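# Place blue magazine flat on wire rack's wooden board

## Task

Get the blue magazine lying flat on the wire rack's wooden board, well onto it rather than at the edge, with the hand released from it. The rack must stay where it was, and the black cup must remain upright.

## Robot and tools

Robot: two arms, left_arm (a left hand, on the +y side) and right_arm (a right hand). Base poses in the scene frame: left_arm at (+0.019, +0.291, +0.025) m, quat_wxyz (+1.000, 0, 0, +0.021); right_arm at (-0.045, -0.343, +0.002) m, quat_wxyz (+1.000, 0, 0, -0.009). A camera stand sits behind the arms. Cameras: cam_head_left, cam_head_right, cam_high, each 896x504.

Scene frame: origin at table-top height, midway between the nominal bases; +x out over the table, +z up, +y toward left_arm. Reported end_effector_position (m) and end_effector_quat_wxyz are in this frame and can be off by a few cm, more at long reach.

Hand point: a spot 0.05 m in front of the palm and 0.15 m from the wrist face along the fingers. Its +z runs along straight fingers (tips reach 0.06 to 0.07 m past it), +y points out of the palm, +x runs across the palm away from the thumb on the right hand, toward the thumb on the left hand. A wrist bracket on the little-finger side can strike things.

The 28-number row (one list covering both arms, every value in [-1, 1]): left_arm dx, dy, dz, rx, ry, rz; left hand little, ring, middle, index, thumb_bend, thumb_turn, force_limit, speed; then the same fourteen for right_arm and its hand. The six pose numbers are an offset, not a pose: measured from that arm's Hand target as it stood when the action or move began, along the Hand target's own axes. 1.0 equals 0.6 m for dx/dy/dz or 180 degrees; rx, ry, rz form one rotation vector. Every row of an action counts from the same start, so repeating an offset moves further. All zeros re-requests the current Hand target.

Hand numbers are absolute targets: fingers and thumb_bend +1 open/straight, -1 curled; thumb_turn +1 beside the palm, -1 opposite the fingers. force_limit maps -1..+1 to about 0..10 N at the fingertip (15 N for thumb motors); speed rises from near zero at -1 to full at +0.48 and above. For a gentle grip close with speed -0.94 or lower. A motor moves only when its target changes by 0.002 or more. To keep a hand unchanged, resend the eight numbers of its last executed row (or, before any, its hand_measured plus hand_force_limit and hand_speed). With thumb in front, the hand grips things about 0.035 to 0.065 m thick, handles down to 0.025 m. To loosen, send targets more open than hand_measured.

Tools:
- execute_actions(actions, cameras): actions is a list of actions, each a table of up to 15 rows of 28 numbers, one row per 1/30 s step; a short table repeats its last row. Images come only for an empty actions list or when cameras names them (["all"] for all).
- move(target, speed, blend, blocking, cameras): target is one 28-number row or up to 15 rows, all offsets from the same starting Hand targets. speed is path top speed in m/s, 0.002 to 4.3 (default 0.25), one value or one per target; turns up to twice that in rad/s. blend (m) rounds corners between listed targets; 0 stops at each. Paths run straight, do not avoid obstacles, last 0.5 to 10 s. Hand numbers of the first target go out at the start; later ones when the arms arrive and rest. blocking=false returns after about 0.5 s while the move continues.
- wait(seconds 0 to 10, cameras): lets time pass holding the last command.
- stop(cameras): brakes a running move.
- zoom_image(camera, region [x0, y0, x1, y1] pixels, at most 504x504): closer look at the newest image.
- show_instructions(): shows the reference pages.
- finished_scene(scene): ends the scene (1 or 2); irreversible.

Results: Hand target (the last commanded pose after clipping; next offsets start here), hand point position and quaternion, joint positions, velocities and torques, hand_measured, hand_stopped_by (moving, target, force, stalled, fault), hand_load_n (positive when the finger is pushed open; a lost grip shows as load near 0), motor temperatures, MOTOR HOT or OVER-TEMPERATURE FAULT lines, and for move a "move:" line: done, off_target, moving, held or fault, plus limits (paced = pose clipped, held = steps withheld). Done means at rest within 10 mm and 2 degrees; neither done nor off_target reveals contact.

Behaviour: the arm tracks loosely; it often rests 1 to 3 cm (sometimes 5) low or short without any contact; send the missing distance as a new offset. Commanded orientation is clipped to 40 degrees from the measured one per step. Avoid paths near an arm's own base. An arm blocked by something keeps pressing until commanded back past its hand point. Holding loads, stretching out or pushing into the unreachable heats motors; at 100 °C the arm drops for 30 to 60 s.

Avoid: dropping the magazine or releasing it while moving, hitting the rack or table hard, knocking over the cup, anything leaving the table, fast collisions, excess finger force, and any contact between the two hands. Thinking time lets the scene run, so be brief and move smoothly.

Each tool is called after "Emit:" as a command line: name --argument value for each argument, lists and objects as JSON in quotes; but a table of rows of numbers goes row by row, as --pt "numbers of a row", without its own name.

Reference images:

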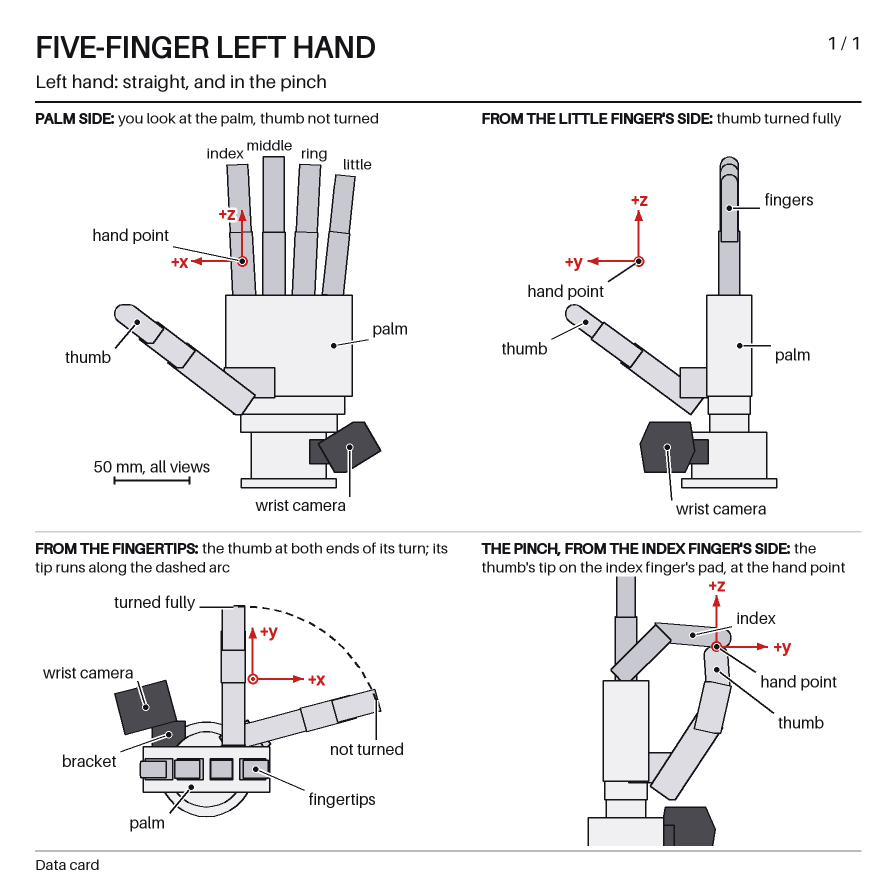

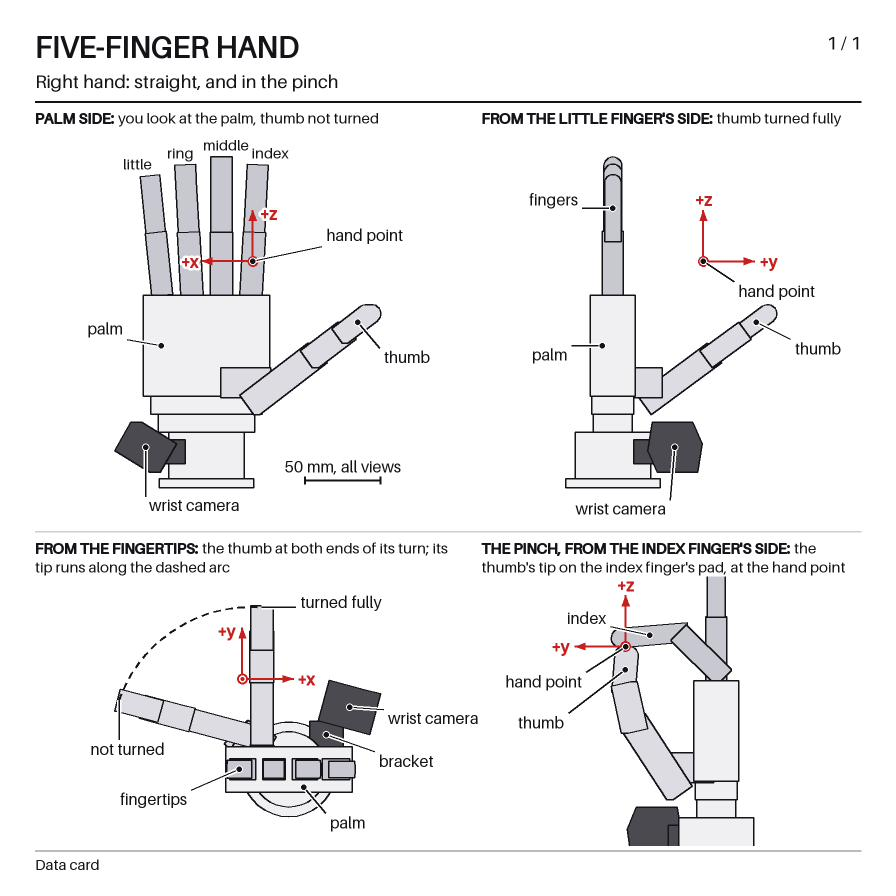

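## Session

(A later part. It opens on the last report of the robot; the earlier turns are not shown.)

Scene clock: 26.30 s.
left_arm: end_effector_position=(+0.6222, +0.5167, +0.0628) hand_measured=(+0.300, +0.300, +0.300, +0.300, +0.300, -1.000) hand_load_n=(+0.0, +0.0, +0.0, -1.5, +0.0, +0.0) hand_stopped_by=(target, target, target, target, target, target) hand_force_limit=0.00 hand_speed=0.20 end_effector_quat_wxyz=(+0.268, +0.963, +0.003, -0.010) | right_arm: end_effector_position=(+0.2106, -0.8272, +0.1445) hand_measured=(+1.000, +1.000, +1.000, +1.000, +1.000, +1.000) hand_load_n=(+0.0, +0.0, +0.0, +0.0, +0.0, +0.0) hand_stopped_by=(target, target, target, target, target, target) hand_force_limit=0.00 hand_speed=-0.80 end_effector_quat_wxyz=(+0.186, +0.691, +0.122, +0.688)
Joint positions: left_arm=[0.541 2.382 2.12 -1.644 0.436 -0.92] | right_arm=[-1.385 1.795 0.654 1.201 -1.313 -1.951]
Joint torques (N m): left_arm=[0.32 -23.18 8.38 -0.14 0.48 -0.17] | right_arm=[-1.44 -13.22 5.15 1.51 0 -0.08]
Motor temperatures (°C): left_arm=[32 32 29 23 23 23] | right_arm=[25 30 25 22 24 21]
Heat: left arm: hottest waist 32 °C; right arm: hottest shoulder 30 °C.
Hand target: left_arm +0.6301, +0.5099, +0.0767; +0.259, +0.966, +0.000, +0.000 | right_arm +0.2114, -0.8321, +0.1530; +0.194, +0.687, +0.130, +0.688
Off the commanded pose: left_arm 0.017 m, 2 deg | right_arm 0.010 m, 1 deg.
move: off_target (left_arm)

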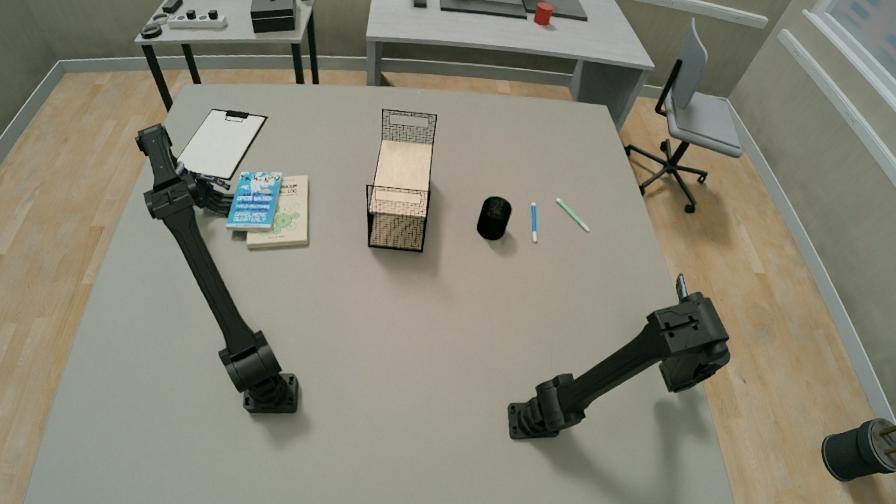

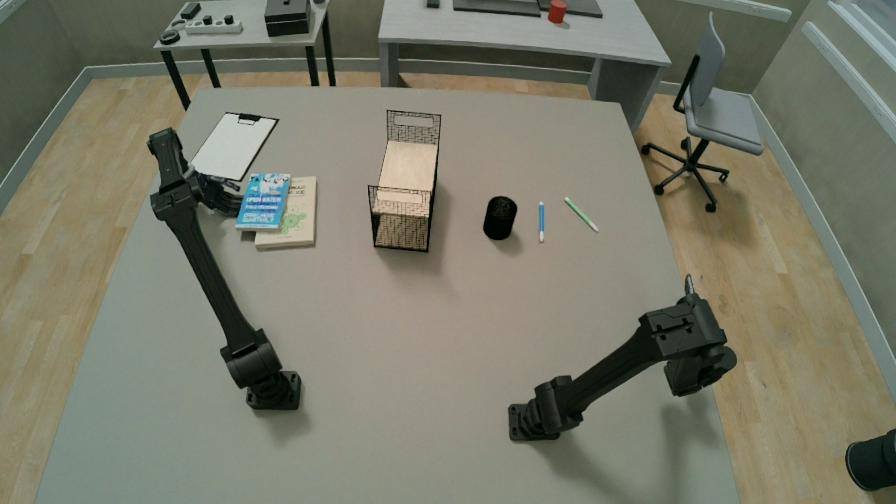

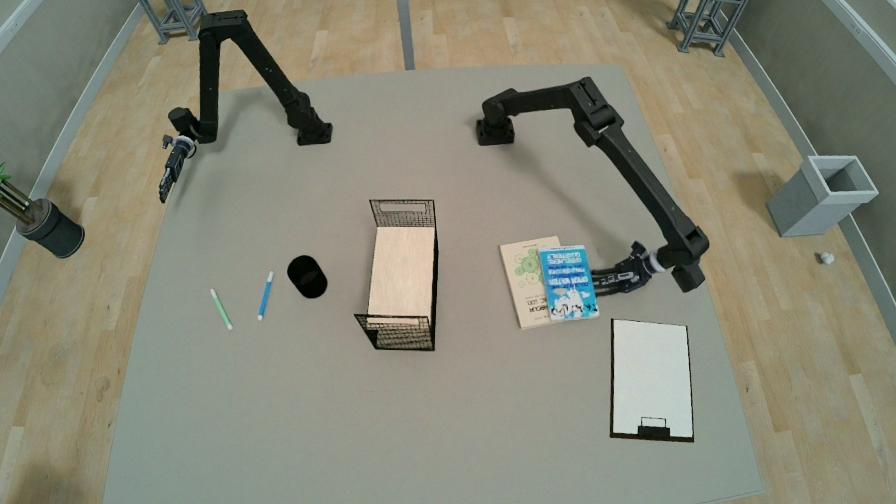

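Emit:
move --pt "0 0.0025 -0.0043 0 0 0 0.3 0.3 0.3 0.3 0.3 -1 0 0.2 0 0 0 0 0 0 1 1 1 1 1 1 0 -0.8" --pt "0 0.053 0.0248 0 0 0 0.3 0.3 0.3 0.3 0.3 -1 0 0.2 0 0 0 0 0 0 1 1 1 1 1 1 0 -0.8" --speed 0.06 --cameras '["cam_high","cam_head_right"]'

Emit:
zoom_image --camera "cam_high" --region '[540, 220, 680, 320]'

Emit:
zoom_image --camera "cam_head_right" --region '[190, 150, 290, 250]'

Scene clock: 28.50 s.
left_arm: end_effector_position=(+0.6223, +0.4799, +0.0626) hand_measured=(+0.300, +0.300, +0.300, +0.300, +0.300, -1.000) hand_load_n=(+0.0, +0.0, +0.0, -1.0, +0.0, -0.5) hand_stopped_by=(target, target, target, target, target, target) hand_force_limit=0.00 hand_speed=0.20 end_effector_quat_wxyz=(+0.269, +0.963, +0.003, -0.013) | right_arm: end_effector_position=(+0.2106, -0.8272, +0.1445) hand_measured=(+1.000, +1.000, +1.000, +1.000, +1.000, +1.000) hand_load_n=(+0.0, +0.0, +0.0, +0.5, +0.0, +0.0) hand_stopped_by=(target, target, target, target, target, target) hand_force_limit=0.00 hand_speed=-0.80 end_effector_quat_wxyz=(+0.186, +0.691, +0.122, +0.688)
Joint positions: left_arm=[0.494 2.321 2.007 -1.578 0.449 -0.967] | right_arm=[-1.385 1.795 0.654 1.201 -1.313 -1.951]
Joint torques (N m): left_arm=[0.44 -22.77 8.58 -0.14 0.46 -0.14] | right_arm=[-1.44 -13.22 5.2 1.5 0 -0.09]
Heat: left arm: hottest shoulder 33 °C; right arm: hottest shoulder 30 °C.
Hand target: left_arm +0.6302, +0.4749, +0.0797; +0.259, +0.966, +0.000, +0.000 | right_arm +0.2114, -0.8321, +0.1530; +0.194, +0.687, +0.130, +0.688
Off the commanded pose: left_arm 0.020 m, 2 deg | right_arm 0.010 m, 1 deg.
move: off_target (left_arm)
Images, in order (width x height): cam_head_right 896x504, cam_high 896x504.

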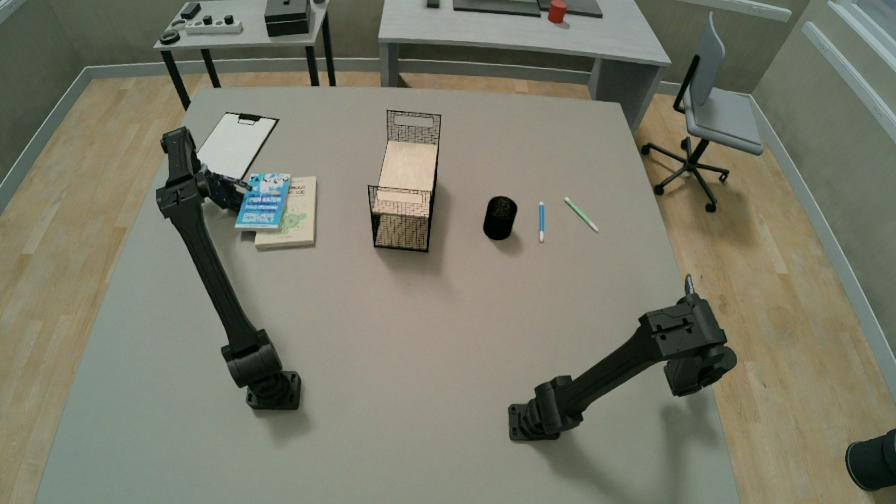

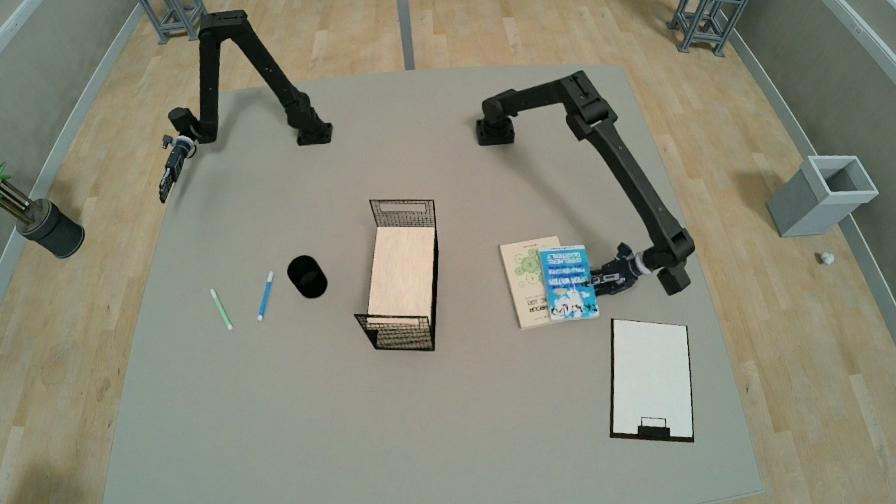

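Scaled by 3.600 from the camera's 896x504 image, which has a finer 1280x720 frame.

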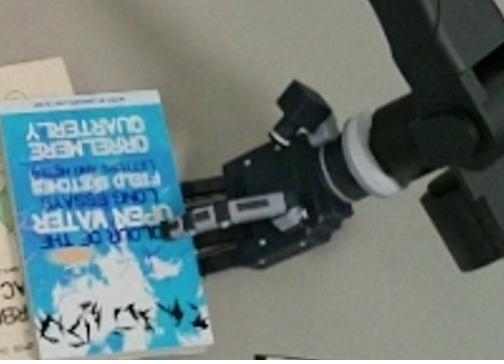

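Scaled by 5.040 from the camera's 896x504 image, which has a finer 1280x720 frame.

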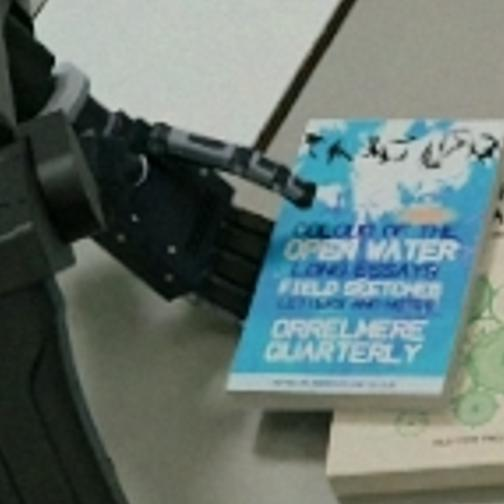

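Emit:
move --pt "0 0.0187 0.0012 0 0 0 0.3 0.3 0.3 0.3 0.3 -1 0 0.2 0 0 0 0 0 0 1 1 1 1 1 1 0 -0.8" --speed 0.06 --cameras '["cam_high","cam_head_right"]'

Emit:
zoom_image --camera "cam_high" --region '[540, 220, 680, 320]'

Emit:
zoom_image --camera "cam_head_right" --region '[190, 150, 290, 250]'

Scene clock: 29.83 s.
left_arm: end_effector_position=(+0.6210, +0.4710, +0.0628) hand_measured=(+0.300, +0.300, +0.300, +0.300, +0.300, -1.000) hand_load_n=(+0.0, +0.5, +0.0, -0.5, +0.0, +0.0) hand_stopped_by=(target, target, target, target, target, target) hand_force_limit=0.00 hand_speed=0.20 end_effector_quat_wxyz=(+0.270, +0.963, +0.005, -0.016) | right_arm: end_effector_position=(+0.2106, -0.8272, +0.1445) hand_measured=(+1.000, +1.000, +1.000, +1.000, +1.000, +1.000) hand_load_n=(+0.0, +0.0, +0.0, +0.0, +0.0, +0.0) hand_stopped_by=(target, target, target, target, target, target) hand_force_limit=0.00 hand_speed=-0.80 end_effector_quat_wxyz=(+0.186, +0.691, +0.122, +0.688)
Joint positions: left_arm=[0.483 2.306 1.98 -1.567 0.45 -0.982] | right_arm=[-1.385 1.795 0.654 1.201 -1.313 -1.951]
Joint torques (N m): left_arm=[0.38 -22.83 8.62 -0.31 0.53 -0.19] | right_arm=[-1.55 -13.27 5.16 1.51 0 -0.09]
Heat: left arm: hottest shoulder 33 °C; right arm: hottest shoulder 30 °C.
Hand target: left_arm +0.6302, +0.4648, +0.0847; +0.259, +0.966, +0.000, +0.000 | right_arm +0.2114, -0.8321, +0.1530; +0.194, +0.687, +0.130, +0.688
Off the commanded pose: left_arm 0.025 m, 2 deg | right_arm 0.010 m, 1 deg.
move: off_target (left_arm)
Images, in order (width x height): cam_head_right 896x504, cam_high 896x504.

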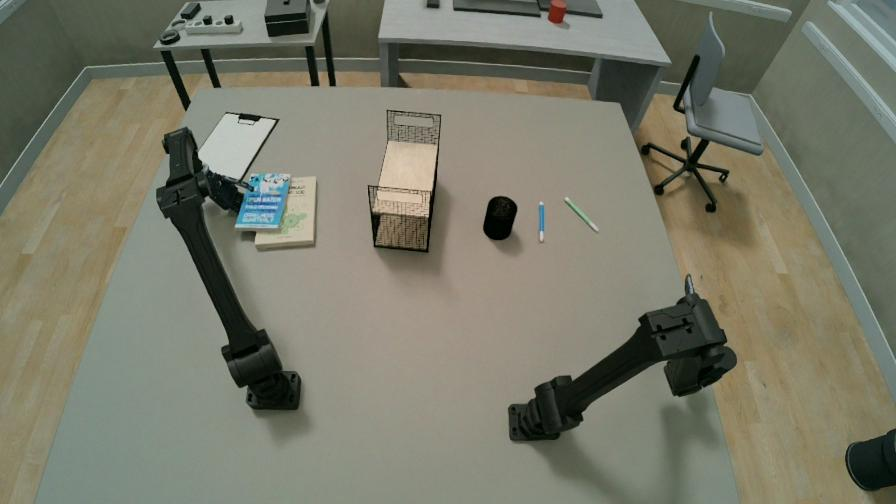

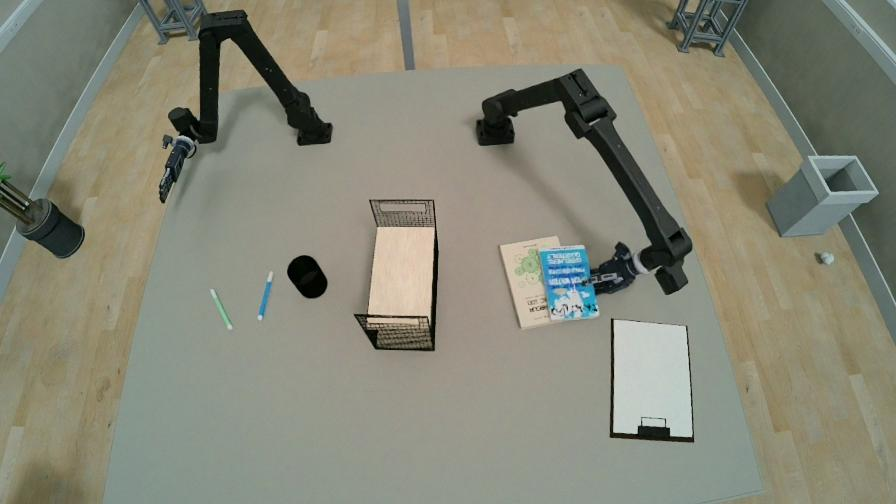

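Scaled by 3.600 from the camera's 896x504 image, which has a finer 1280x720 frame.

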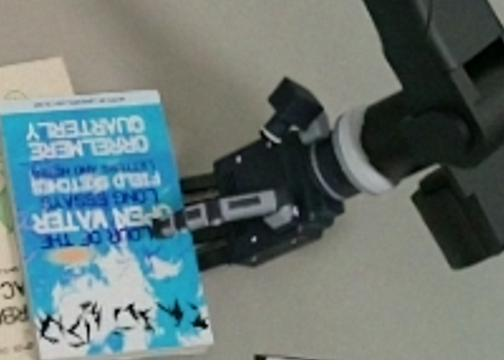

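Scaled by 5.040 from the camera's 896x504 image, which has a finer 1280x720 frame.

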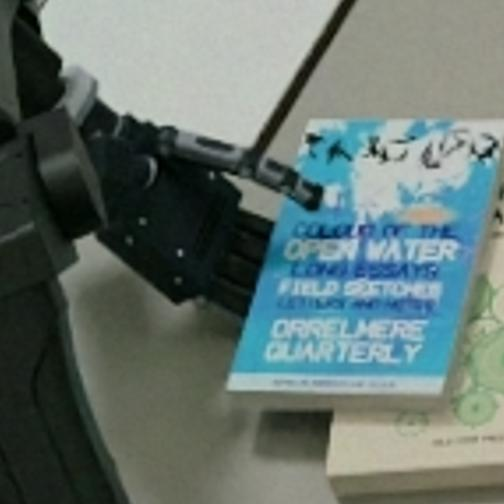

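Emit:
move --pt "0 0 0 0 0 0 0.3 0.3 0.3 0.3 -0.6 -1 0 -0.7 0 0 0 0 0 0 1 1 1 1 1 1 0 -0.8" --speed 0.06 --cameras '["cam_high","cam_head_right"]'

Emit:
zoom_image --camera "cam_high" --region '[540, 220, 680, 320]'

Emit:
zoom_image --camera "cam_head_right" --region '[190, 150, 290, 250]'

Scene clock: 31.70 s.
left_arm: end_effector_position=(+0.6216, +0.4709, +0.0659) hand_measured=(+0.300, +0.300, +0.300, +0.300, -0.264, -1.000) hand_load_n=(+2.5, +0.0, +2.5, +0.0, +7.0, +0.5) hand_stopped_by=(target, target, target, target, force, target) hand_force_limit=0.00 hand_speed=-0.70 end_effector_quat_wxyz=(+0.269, +0.963, +0.004, -0.014) | right_arm: end_effector_position=(+0.2106, -0.8272, +0.1445) hand_measured=(+1.000, +1.000, +1.000, +1.000, +1.000, +1.000) hand_load_n=(+0.0, +0.0, +0.0, +0.0, +0.0, +0.0) hand_stopped_by=(target, target, target, target, target, target) hand_force_limit=0.00 hand_speed=-0.80 end_effector_quat_wxyz=(+0.186, +0.691, +0.122, +0.688)
Joint positions: left_arm=[0.483 2.301 1.98 -1.566 0.451 -0.982] | right_arm=[-1.385 1.795 0.654 1.201 -1.313 -1.951]
Joint torques (N m): left_arm=[0.03 -22.95 8.58 -0.36 0.55 -0.13] | right_arm=[-1.55 -13.22 5.15 1.48 0 -0.08]
Heat: left arm: hottest shoulder 34 °C; right arm: hottest shoulder 30 °C.
Hand target: left_arm +0.6301, +0.4650, +0.0848; +0.259, +0.966, +0.000, +0.000 | right_arm +0.2114, -0.8321, +0.1530; +0.194, +0.687, +0.130, +0.688
Off the commanded pose: left_arm 0.022 m, 2 deg | right_arm 0.010 m, 1 deg.
move: off_target (left_arm)
Images, in order (width x height): cam_head_right 896x504, cam_high 896x504.

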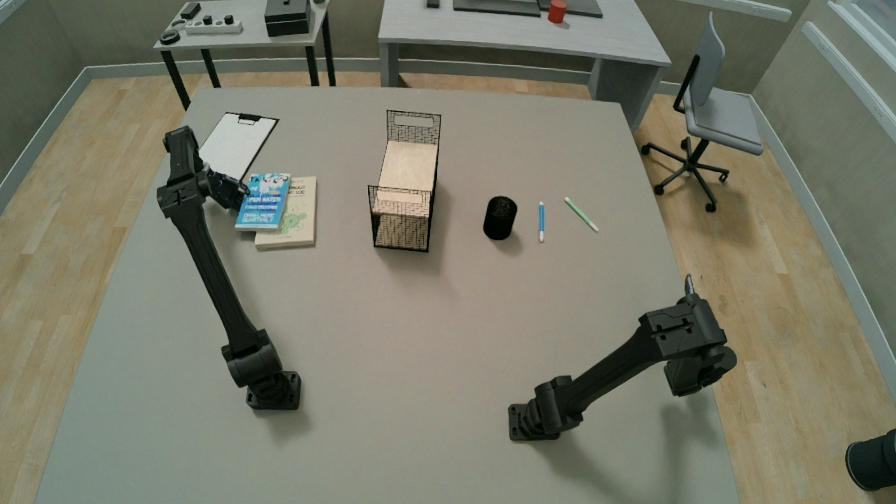

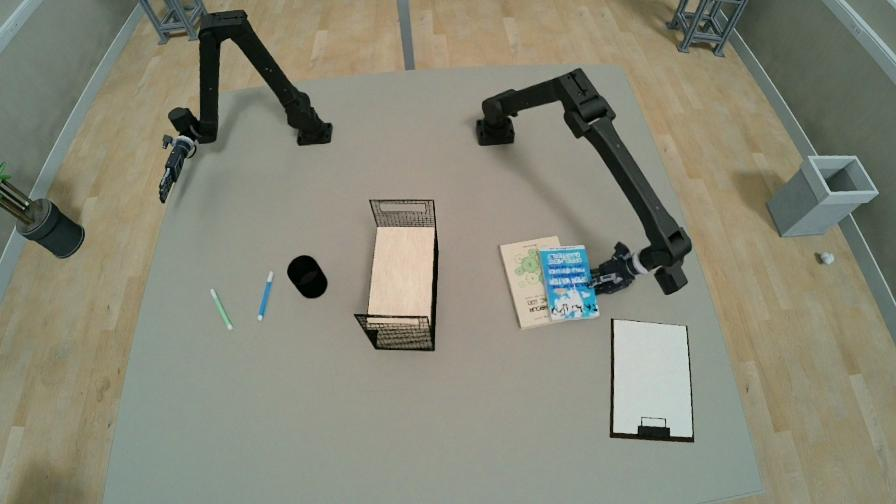

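Scaled by 3.600 from the camera's 896x504 image, which has a finer 1280x720 frame.

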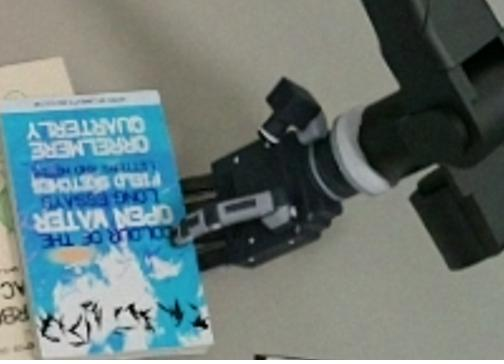

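Scaled by 5.040 from the camera's 896x504 image, which has a finer 1280x720 frame.

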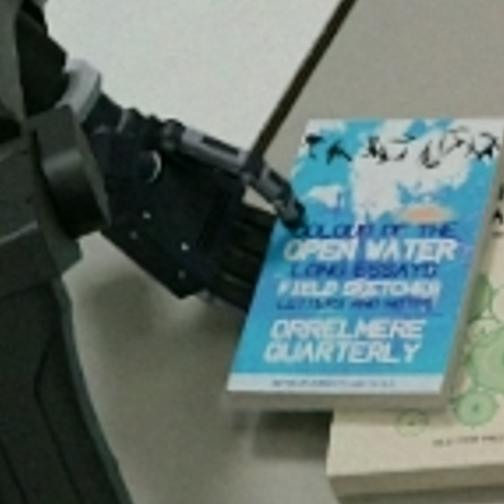

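Emit:
move --pt "0 0.0333 -0.0577 0 0 0 0.3 0.3 0.3 0.3 -0.6 -1 0 -0.7 0 0 0 0 0 0 1 1 1 1 1 1 0 -0.8" --speed 0.06 --cameras '["cam_high","cam_head_right"]'

Emit:
zoom_image --camera "cam_high" --region '[500, 200, 680, 340]'

Emit:
zoom_image --camera "cam_head_right" --region '[180, 130, 330, 260]'

Scene clock: 33.13 s.
left_arm: end_effector_position=(+0.6145, +0.4667, +0.0807) hand_measured=(+0.300, +0.300, +0.300, +0.300, -0.264, -1.000) hand_load_n=(+3.0, +0.0, +0.0, +0.0, +0.0, +0.0) hand_stopped_by=(target, target, target, target, force, target) hand_force_limit=0.00 hand_speed=-0.70 end_effector_quat_wxyz=(+0.276, +0.961, +0.008, -0.026) | right_arm: end_effector_position=(+0.2106, -0.8272, +0.1445) hand_measured=(+1.000, +1.000, +1.000, +1.000, +1.000, +1.000) hand_load_n=(+0.0, +0.0, +0.0, +0.0, +0.0, +0.0) hand_stopped_by=(target, target, target, target, target, target) hand_force_limit=0.00 hand_speed=-0.80 end_effector_quat_wxyz=(+0.186, +0.691, +0.122, +0.688)
Joint positions: left_arm=[0.483 2.282 1.98 -1.614 0.451 -0.983] | right_arm=[-1.385 1.795 0.654 1.201 -1.313 -1.951]
Joint torques (N m): left_arm=[0.38 -23.59 12.16 -1.44 0.57 -0.15] | right_arm=[-1.49 -13.22 5.16 1.5 0 -0.08]
Heat: left arm: hottest shoulder 34 °C; right arm: hottest shoulder 30 °C.
Hand target: left_arm +0.6301, +0.4650, +0.1246; +0.259, +0.966, +0.000, +0.000 | right_arm +0.2114, -0.8321, +0.1530; +0.194, +0.687, +0.130, +0.688
Off the commanded pose: left_arm 0.047 m, 4 deg | right_arm 0.010 m, 1 deg.
move: off_target (left_arm)
Images, in order (width x height): cam_head_right 896x504, cam_high 896x504.

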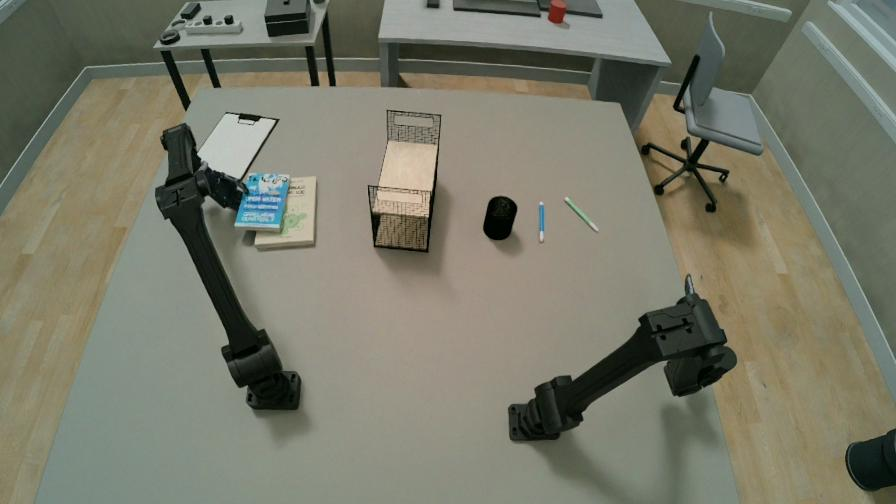

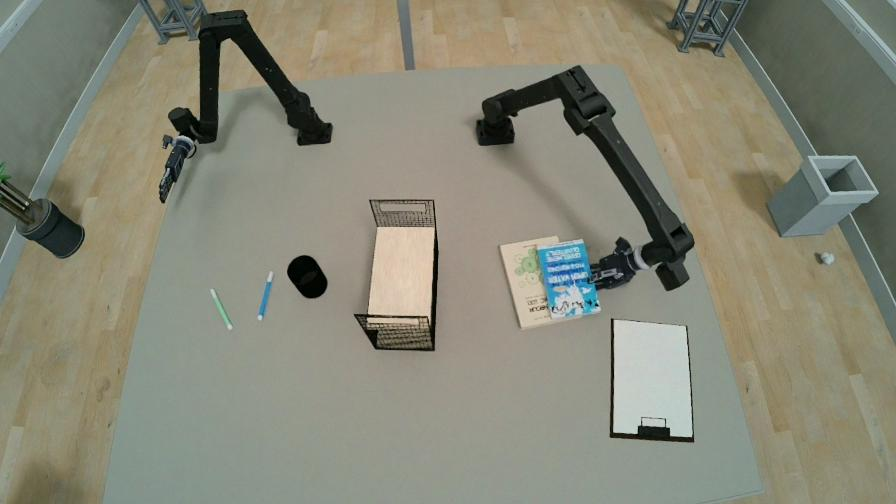

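Scaled by 2.800 from the camera's 896x504 image, which has a finer 1280x720 frame.

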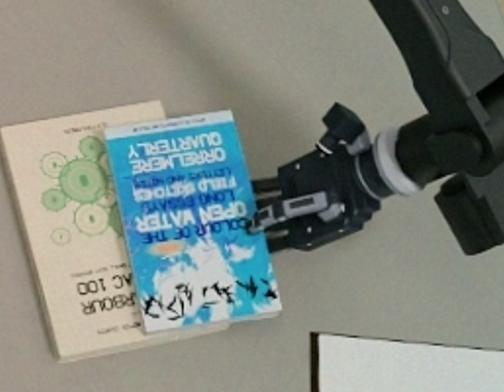

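Scaled by 3.360 from the camera's 896x504 image, which has a finer 1280x720 frame.

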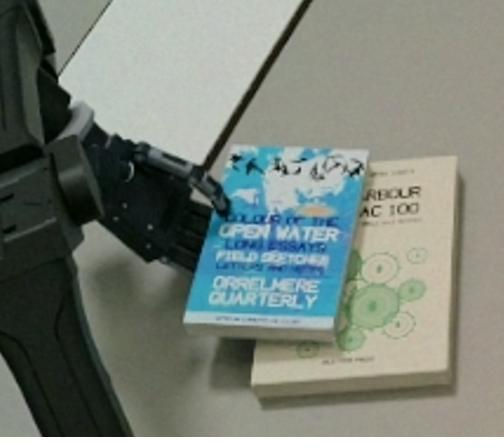

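Emit:
move --pt "0 0 0 0 0.0144 0.0083 0.3 0.3 0.3 0.3 -0.8 -1 0 -0.8 0 0 0 0 0 0 1 1 1 1 1 1 0 -0.8" --speed 0.06 --cameras '["cam_high","cam_head_right"]'

Emit:
zoom_image --camera "cam_high" --region '[500, 200, 680, 340]'

Emit:
zoom_image --camera "cam_head_right" --region '[180, 130, 330, 260]'

Scene clock: 34.67 s.
left_arm: end_effector_position=(+0.6205, +0.4684, +0.0847) hand_measured=(+0.300, +0.300, +0.300, +0.300, -0.334, -1.000) hand_load_n=(+1.5, +3.5, +0.5, +1.5, +8.0, +1.5) hand_stopped_by=(target, target, target, target, force, target) hand_force_limit=0.00 hand_speed=-0.80 end_effector_quat_wxyz=(+0.270, +0.963, +0.004, -0.006) | right_arm: end_effector_position=(+0.2106, -0.8272, +0.1445) hand_measured=(+1.000, +1.000, +1.000, +1.000, +1.000, +1.000) hand_load_n=(+0.0, +0.0, +0.0, +0.0, +0.0, +0.0) hand_stopped_by=(target, target, target, target, target, target) hand_force_limit=0.00 hand_speed=-0.80 end_effector_quat_wxyz=(+0.186, +0.691, +0.122, +0.688)
Joint positions: left_arm=[0.483 2.268 1.97 -1.577 0.462 -0.983] | right_arm=[-1.385 1.795 0.654 1.201 -1.313 -1.951]
Joint torques (N m): left_arm=[1.03 -24.35 9.44 -0.43 1.06 -0.02] | right_arm=[-1.49 -13.16 5.15 1.52 0.01 -0.08]
Heat: left arm: hottest shoulder 35 °C; right arm: hottest shoulder 30 °C.
Hand target: left_arm +0.6302, +0.4651, +0.1246; +0.259, +0.965, -0.007, +0.026 | right_arm +0.2114, -0.8321, +0.1530; +0.194, +0.687, +0.130, +0.688
Off the commanded pose: left_arm 0.041 m, 4 deg | right_arm 0.010 m, 1 deg.
move: off_target (left_arm)
Images, in order (width x height): cam_head_right 896x504, cam_high 896x504.

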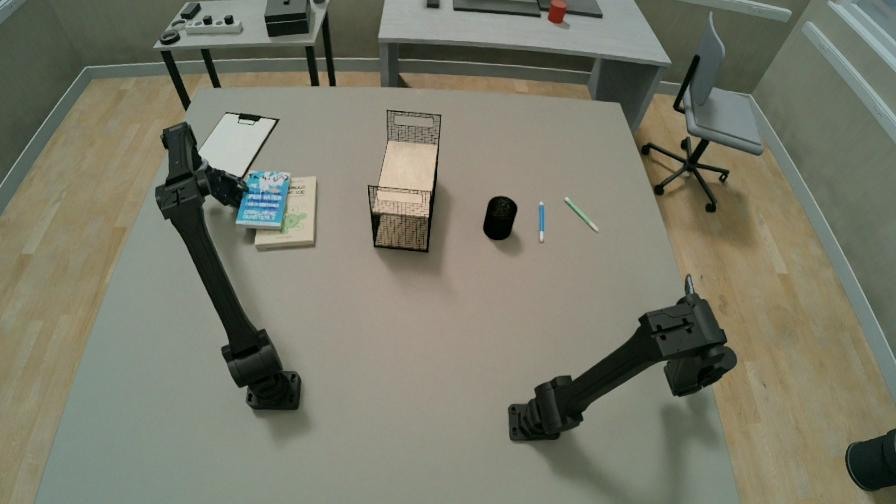

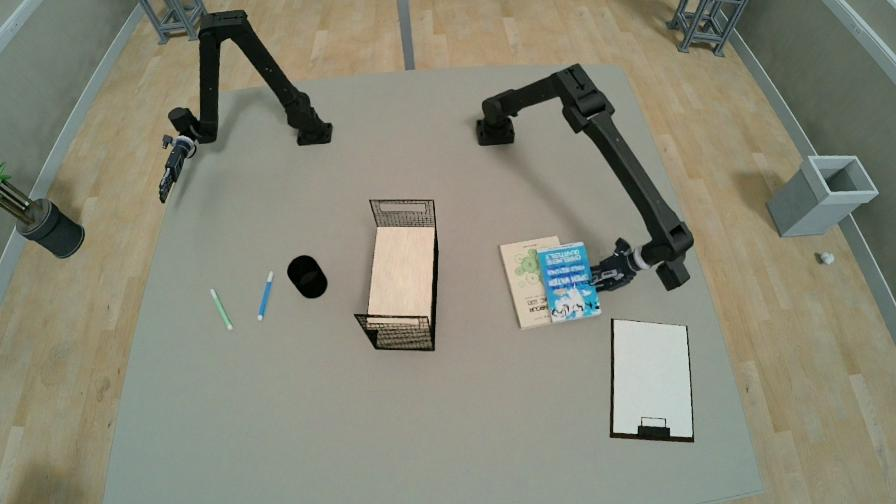

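Scaled by 2.800 from the camera's 896x504 image, which has a finer 1280x720 frame.

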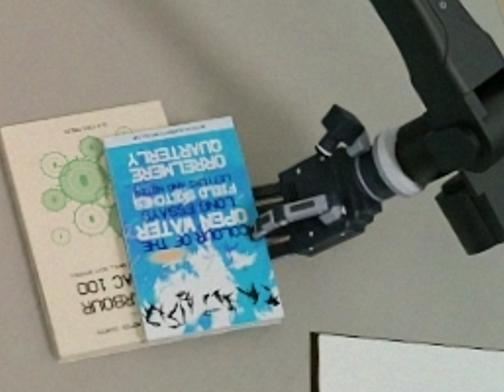

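Scaled by 3.360 from the camera's 896x504 image, which has a finer 1280x720 frame.

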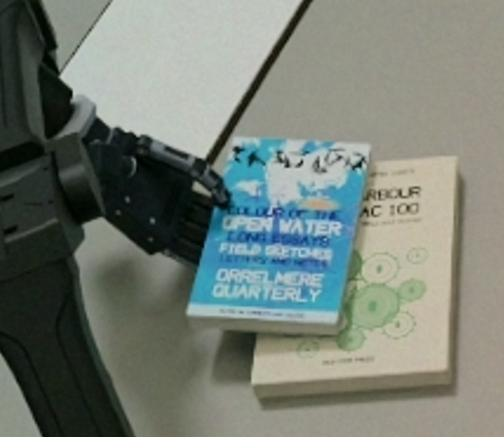

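Emit:
move --pt "0 0.05 -0.0867 0 0 0 0.3 0.3 0.3 0.3 -0.8 -1 0 -0.8 0 0 0 0 0 0 1 1 1 1 1 1 0 -0.8" --speed 0.08 --cameras '["cam_high","cam_head_right"]'

Emit:
zoom_image --camera "cam_high" --region '[500, 200, 680, 340]'

Emit:
zoom_image --camera "cam_head_right" --region '[180, 130, 330, 260]'

Scene clock: 36.23 s.
left_arm: end_effector_position=(+0.6128, +0.4639, +0.1324) hand_measured=(+0.300, +0.300, +0.300, +0.300, -0.334, -1.000) hand_load_n=(+1.0, +3.5, +2.0, +1.5, +9.0, +2.0) hand_stopped_by=(target, target, target, target, force, target) hand_force_limit=0.00 hand_speed=-0.80 end_effector_quat_wxyz=(+0.274, +0.962, +0.006, -0.012) | right_arm: end_effector_position=(+0.2106, -0.8272, +0.1445) hand_measured=(+1.000, +1.000, +1.000, +1.000, +1.000, +1.000) hand_load_n=(+0.0, +0.0, +0.0, +0.5, +0.0, +0.0) hand_stopped_by=(target, target, target, target, target, target) hand_force_limit=0.00 hand_speed=-0.80 end_effector_quat_wxyz=(+0.186, +0.691, +0.122, +0.688)
Joint positions: left_arm=[0.483 2.213 1.998 -1.675 0.463 -0.983] | right_arm=[-1.385 1.795 0.654 1.201 -1.313 -1.951]
Joint torques (N m): left_arm=[0.5 -23.88 13.26 -1.35 1.04 0.03] | right_arm=[-1.49 -13.22 5.18 1.54 0.01 -0.09]
Heat: left arm: hottest shoulder 35 °C; right arm: hottest shoulder 30 °C.
Hand target: left_arm +0.6269, +0.4651, +0.1846; +0.259, +0.965, -0.007, +0.025 | right_arm +0.2114, -0.8321, +0.1530; +0.194, +0.687, +0.130, +0.688
Off the commanded pose: left_arm 0.054 m, 5 deg | right_arm 0.010 m, 1 deg.
joint sent to its limit (left arm) — joint 4 (wrist pitch), lower limit. The joint targets still meet the commanded pose.
move: off_target (left_arm)
Images, in order (width x height): cam_head_right 896x504, cam_high 896x504.

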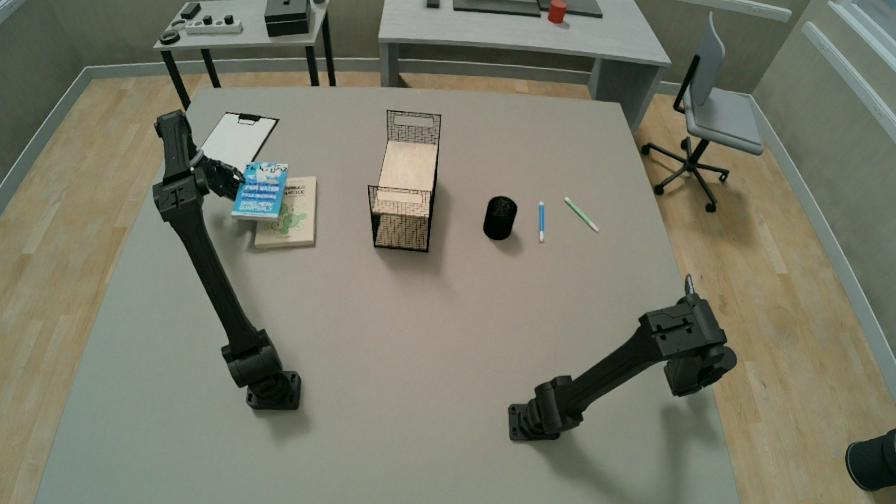

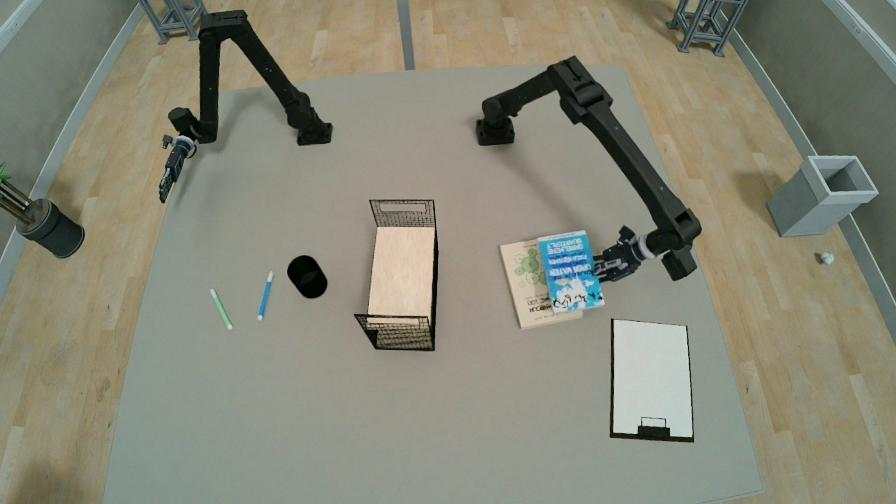

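Scaled by 2.800 from the camera's 896x504 image, which has a finer 1280x720 frame.

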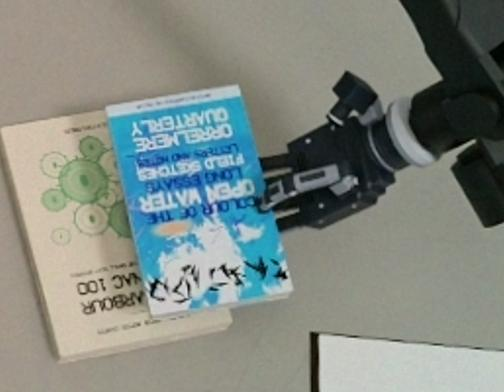

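Scaled by 3.360 from the camera's 896x504 image, which has a finer 1280x720 frame.

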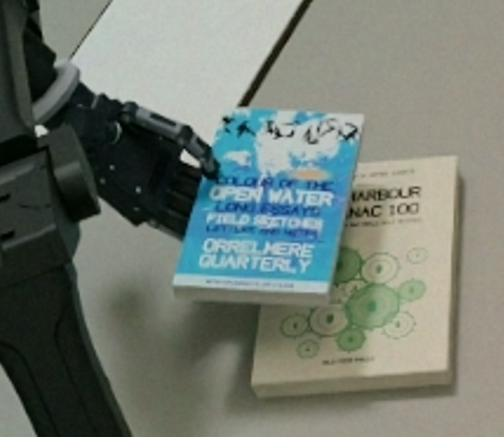

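Emit:
move --pt "0.01 0.0957 -0.1653 0 0 0 0.3 0.3 0.3 0.3 -0.8 -1 0 -0.8 0 0 0 0 0 0 1 1 1 1 1 1 0 -0.8" --pt "0.0433 0.282 -0.0555 0 -0.0231 0.0399 0.3 0.3 0.3 0.3 -0.8 -1 0 -0.8 0 0 0 0 0 0 1 1 1 1 1 1 0 -0.8" --speed 0.12 --blend 0.04 --cameras '["all"]'

Emit:
zoom_image --camera "cam_high" --region '[350, 180, 640, 360]'

Emit:
zoom_image --camera "cam_head_right" --region '[200, 90, 460, 270]'

Scene clock: 39.97 s.
left_arm: end_effector_position=(+0.6393, +0.3391, +0.2430) hand_measured=(+0.300, +0.300, +0.300, +0.300, -0.334, -1.000) hand_load_n=(+1.0, +3.5, +2.0, +2.0, +9.0, +2.0) hand_stopped_by=(target, target, target, target, force, target) hand_force_limit=0.00 hand_speed=-0.80 end_effector_quat_wxyz=(+0.251, +0.966, -0.047, +0.030) | right_arm: end_effector_position=(+0.2106, -0.8272, +0.1445) hand_measured=(+1.000, +1.000, +1.000, +1.000, +1.000, +1.000) hand_load_n=(+0.0, +0.0, +0.0, +0.0, +0.0, +0.0) hand_stopped_by=(target, target, target, target, target, target) hand_force_limit=0.00 hand_speed=-0.80 end_effector_quat_wxyz=(+0.186, +0.691, +0.122, +0.688)
Joint positions: left_arm=[0.283 2.028 1.998 -1.68 0.494 -1.112] | right_arm=[-1.385 1.795 0.654 1.201 -1.313 -1.951]
Joint torques (N m): left_arm=[0.56 -22.18 14.22 -0.76 1.16 -0.16] | right_arm=[-1.49 -13.16 5.18 1.52 0.01 -0.1]
Heat: left arm: hottest shoulder 36 °C; right arm: hottest shoulder 30 °C.
Hand target: left_arm +0.6469, +0.3352, +0.2994; +0.257, +0.963, -0.077, +0.007 | right_arm +0.2114, -0.8321, +0.1530; +0.194, +0.687, +0.130, +0.688
Off the commanded pose: left_arm 0.057 m, 4 deg | right_arm 0.010 m, 1 deg.
joint sent to its limit (left arm) — joint 4 (wrist pitch), lower limit. The joint targets are off in position and orientation.
move: off_target (left_arm)

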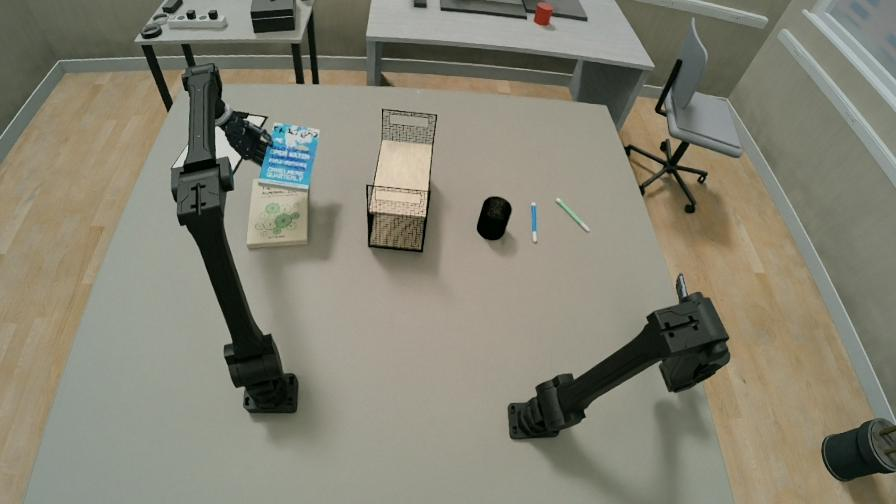

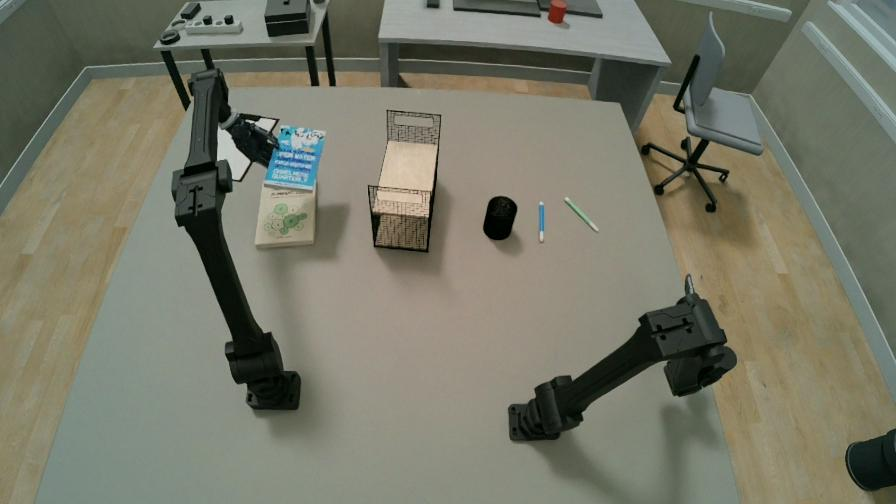

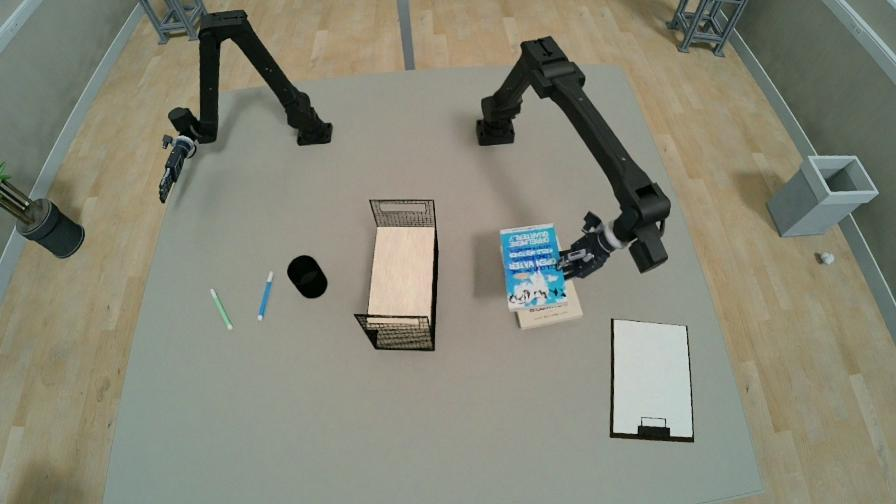

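Scaled by 1.738 from the camera's 896x504 image, which has a finer 1280x720 frame.

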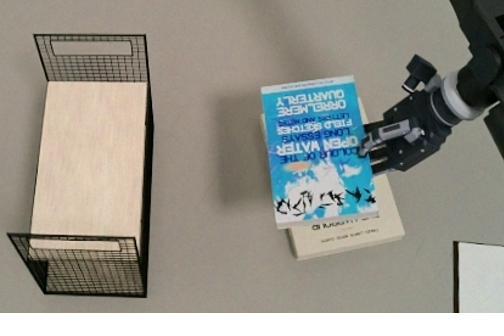

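Scaled by 1.938 from the camera's 896x504 image, which has a finer 1280x720 frame.

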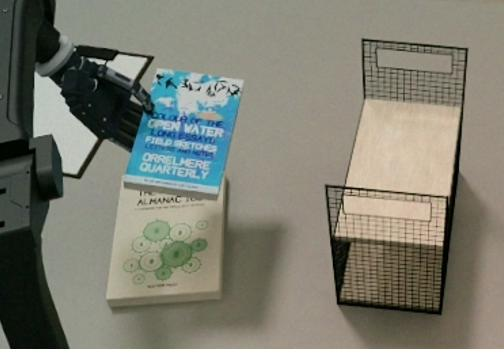

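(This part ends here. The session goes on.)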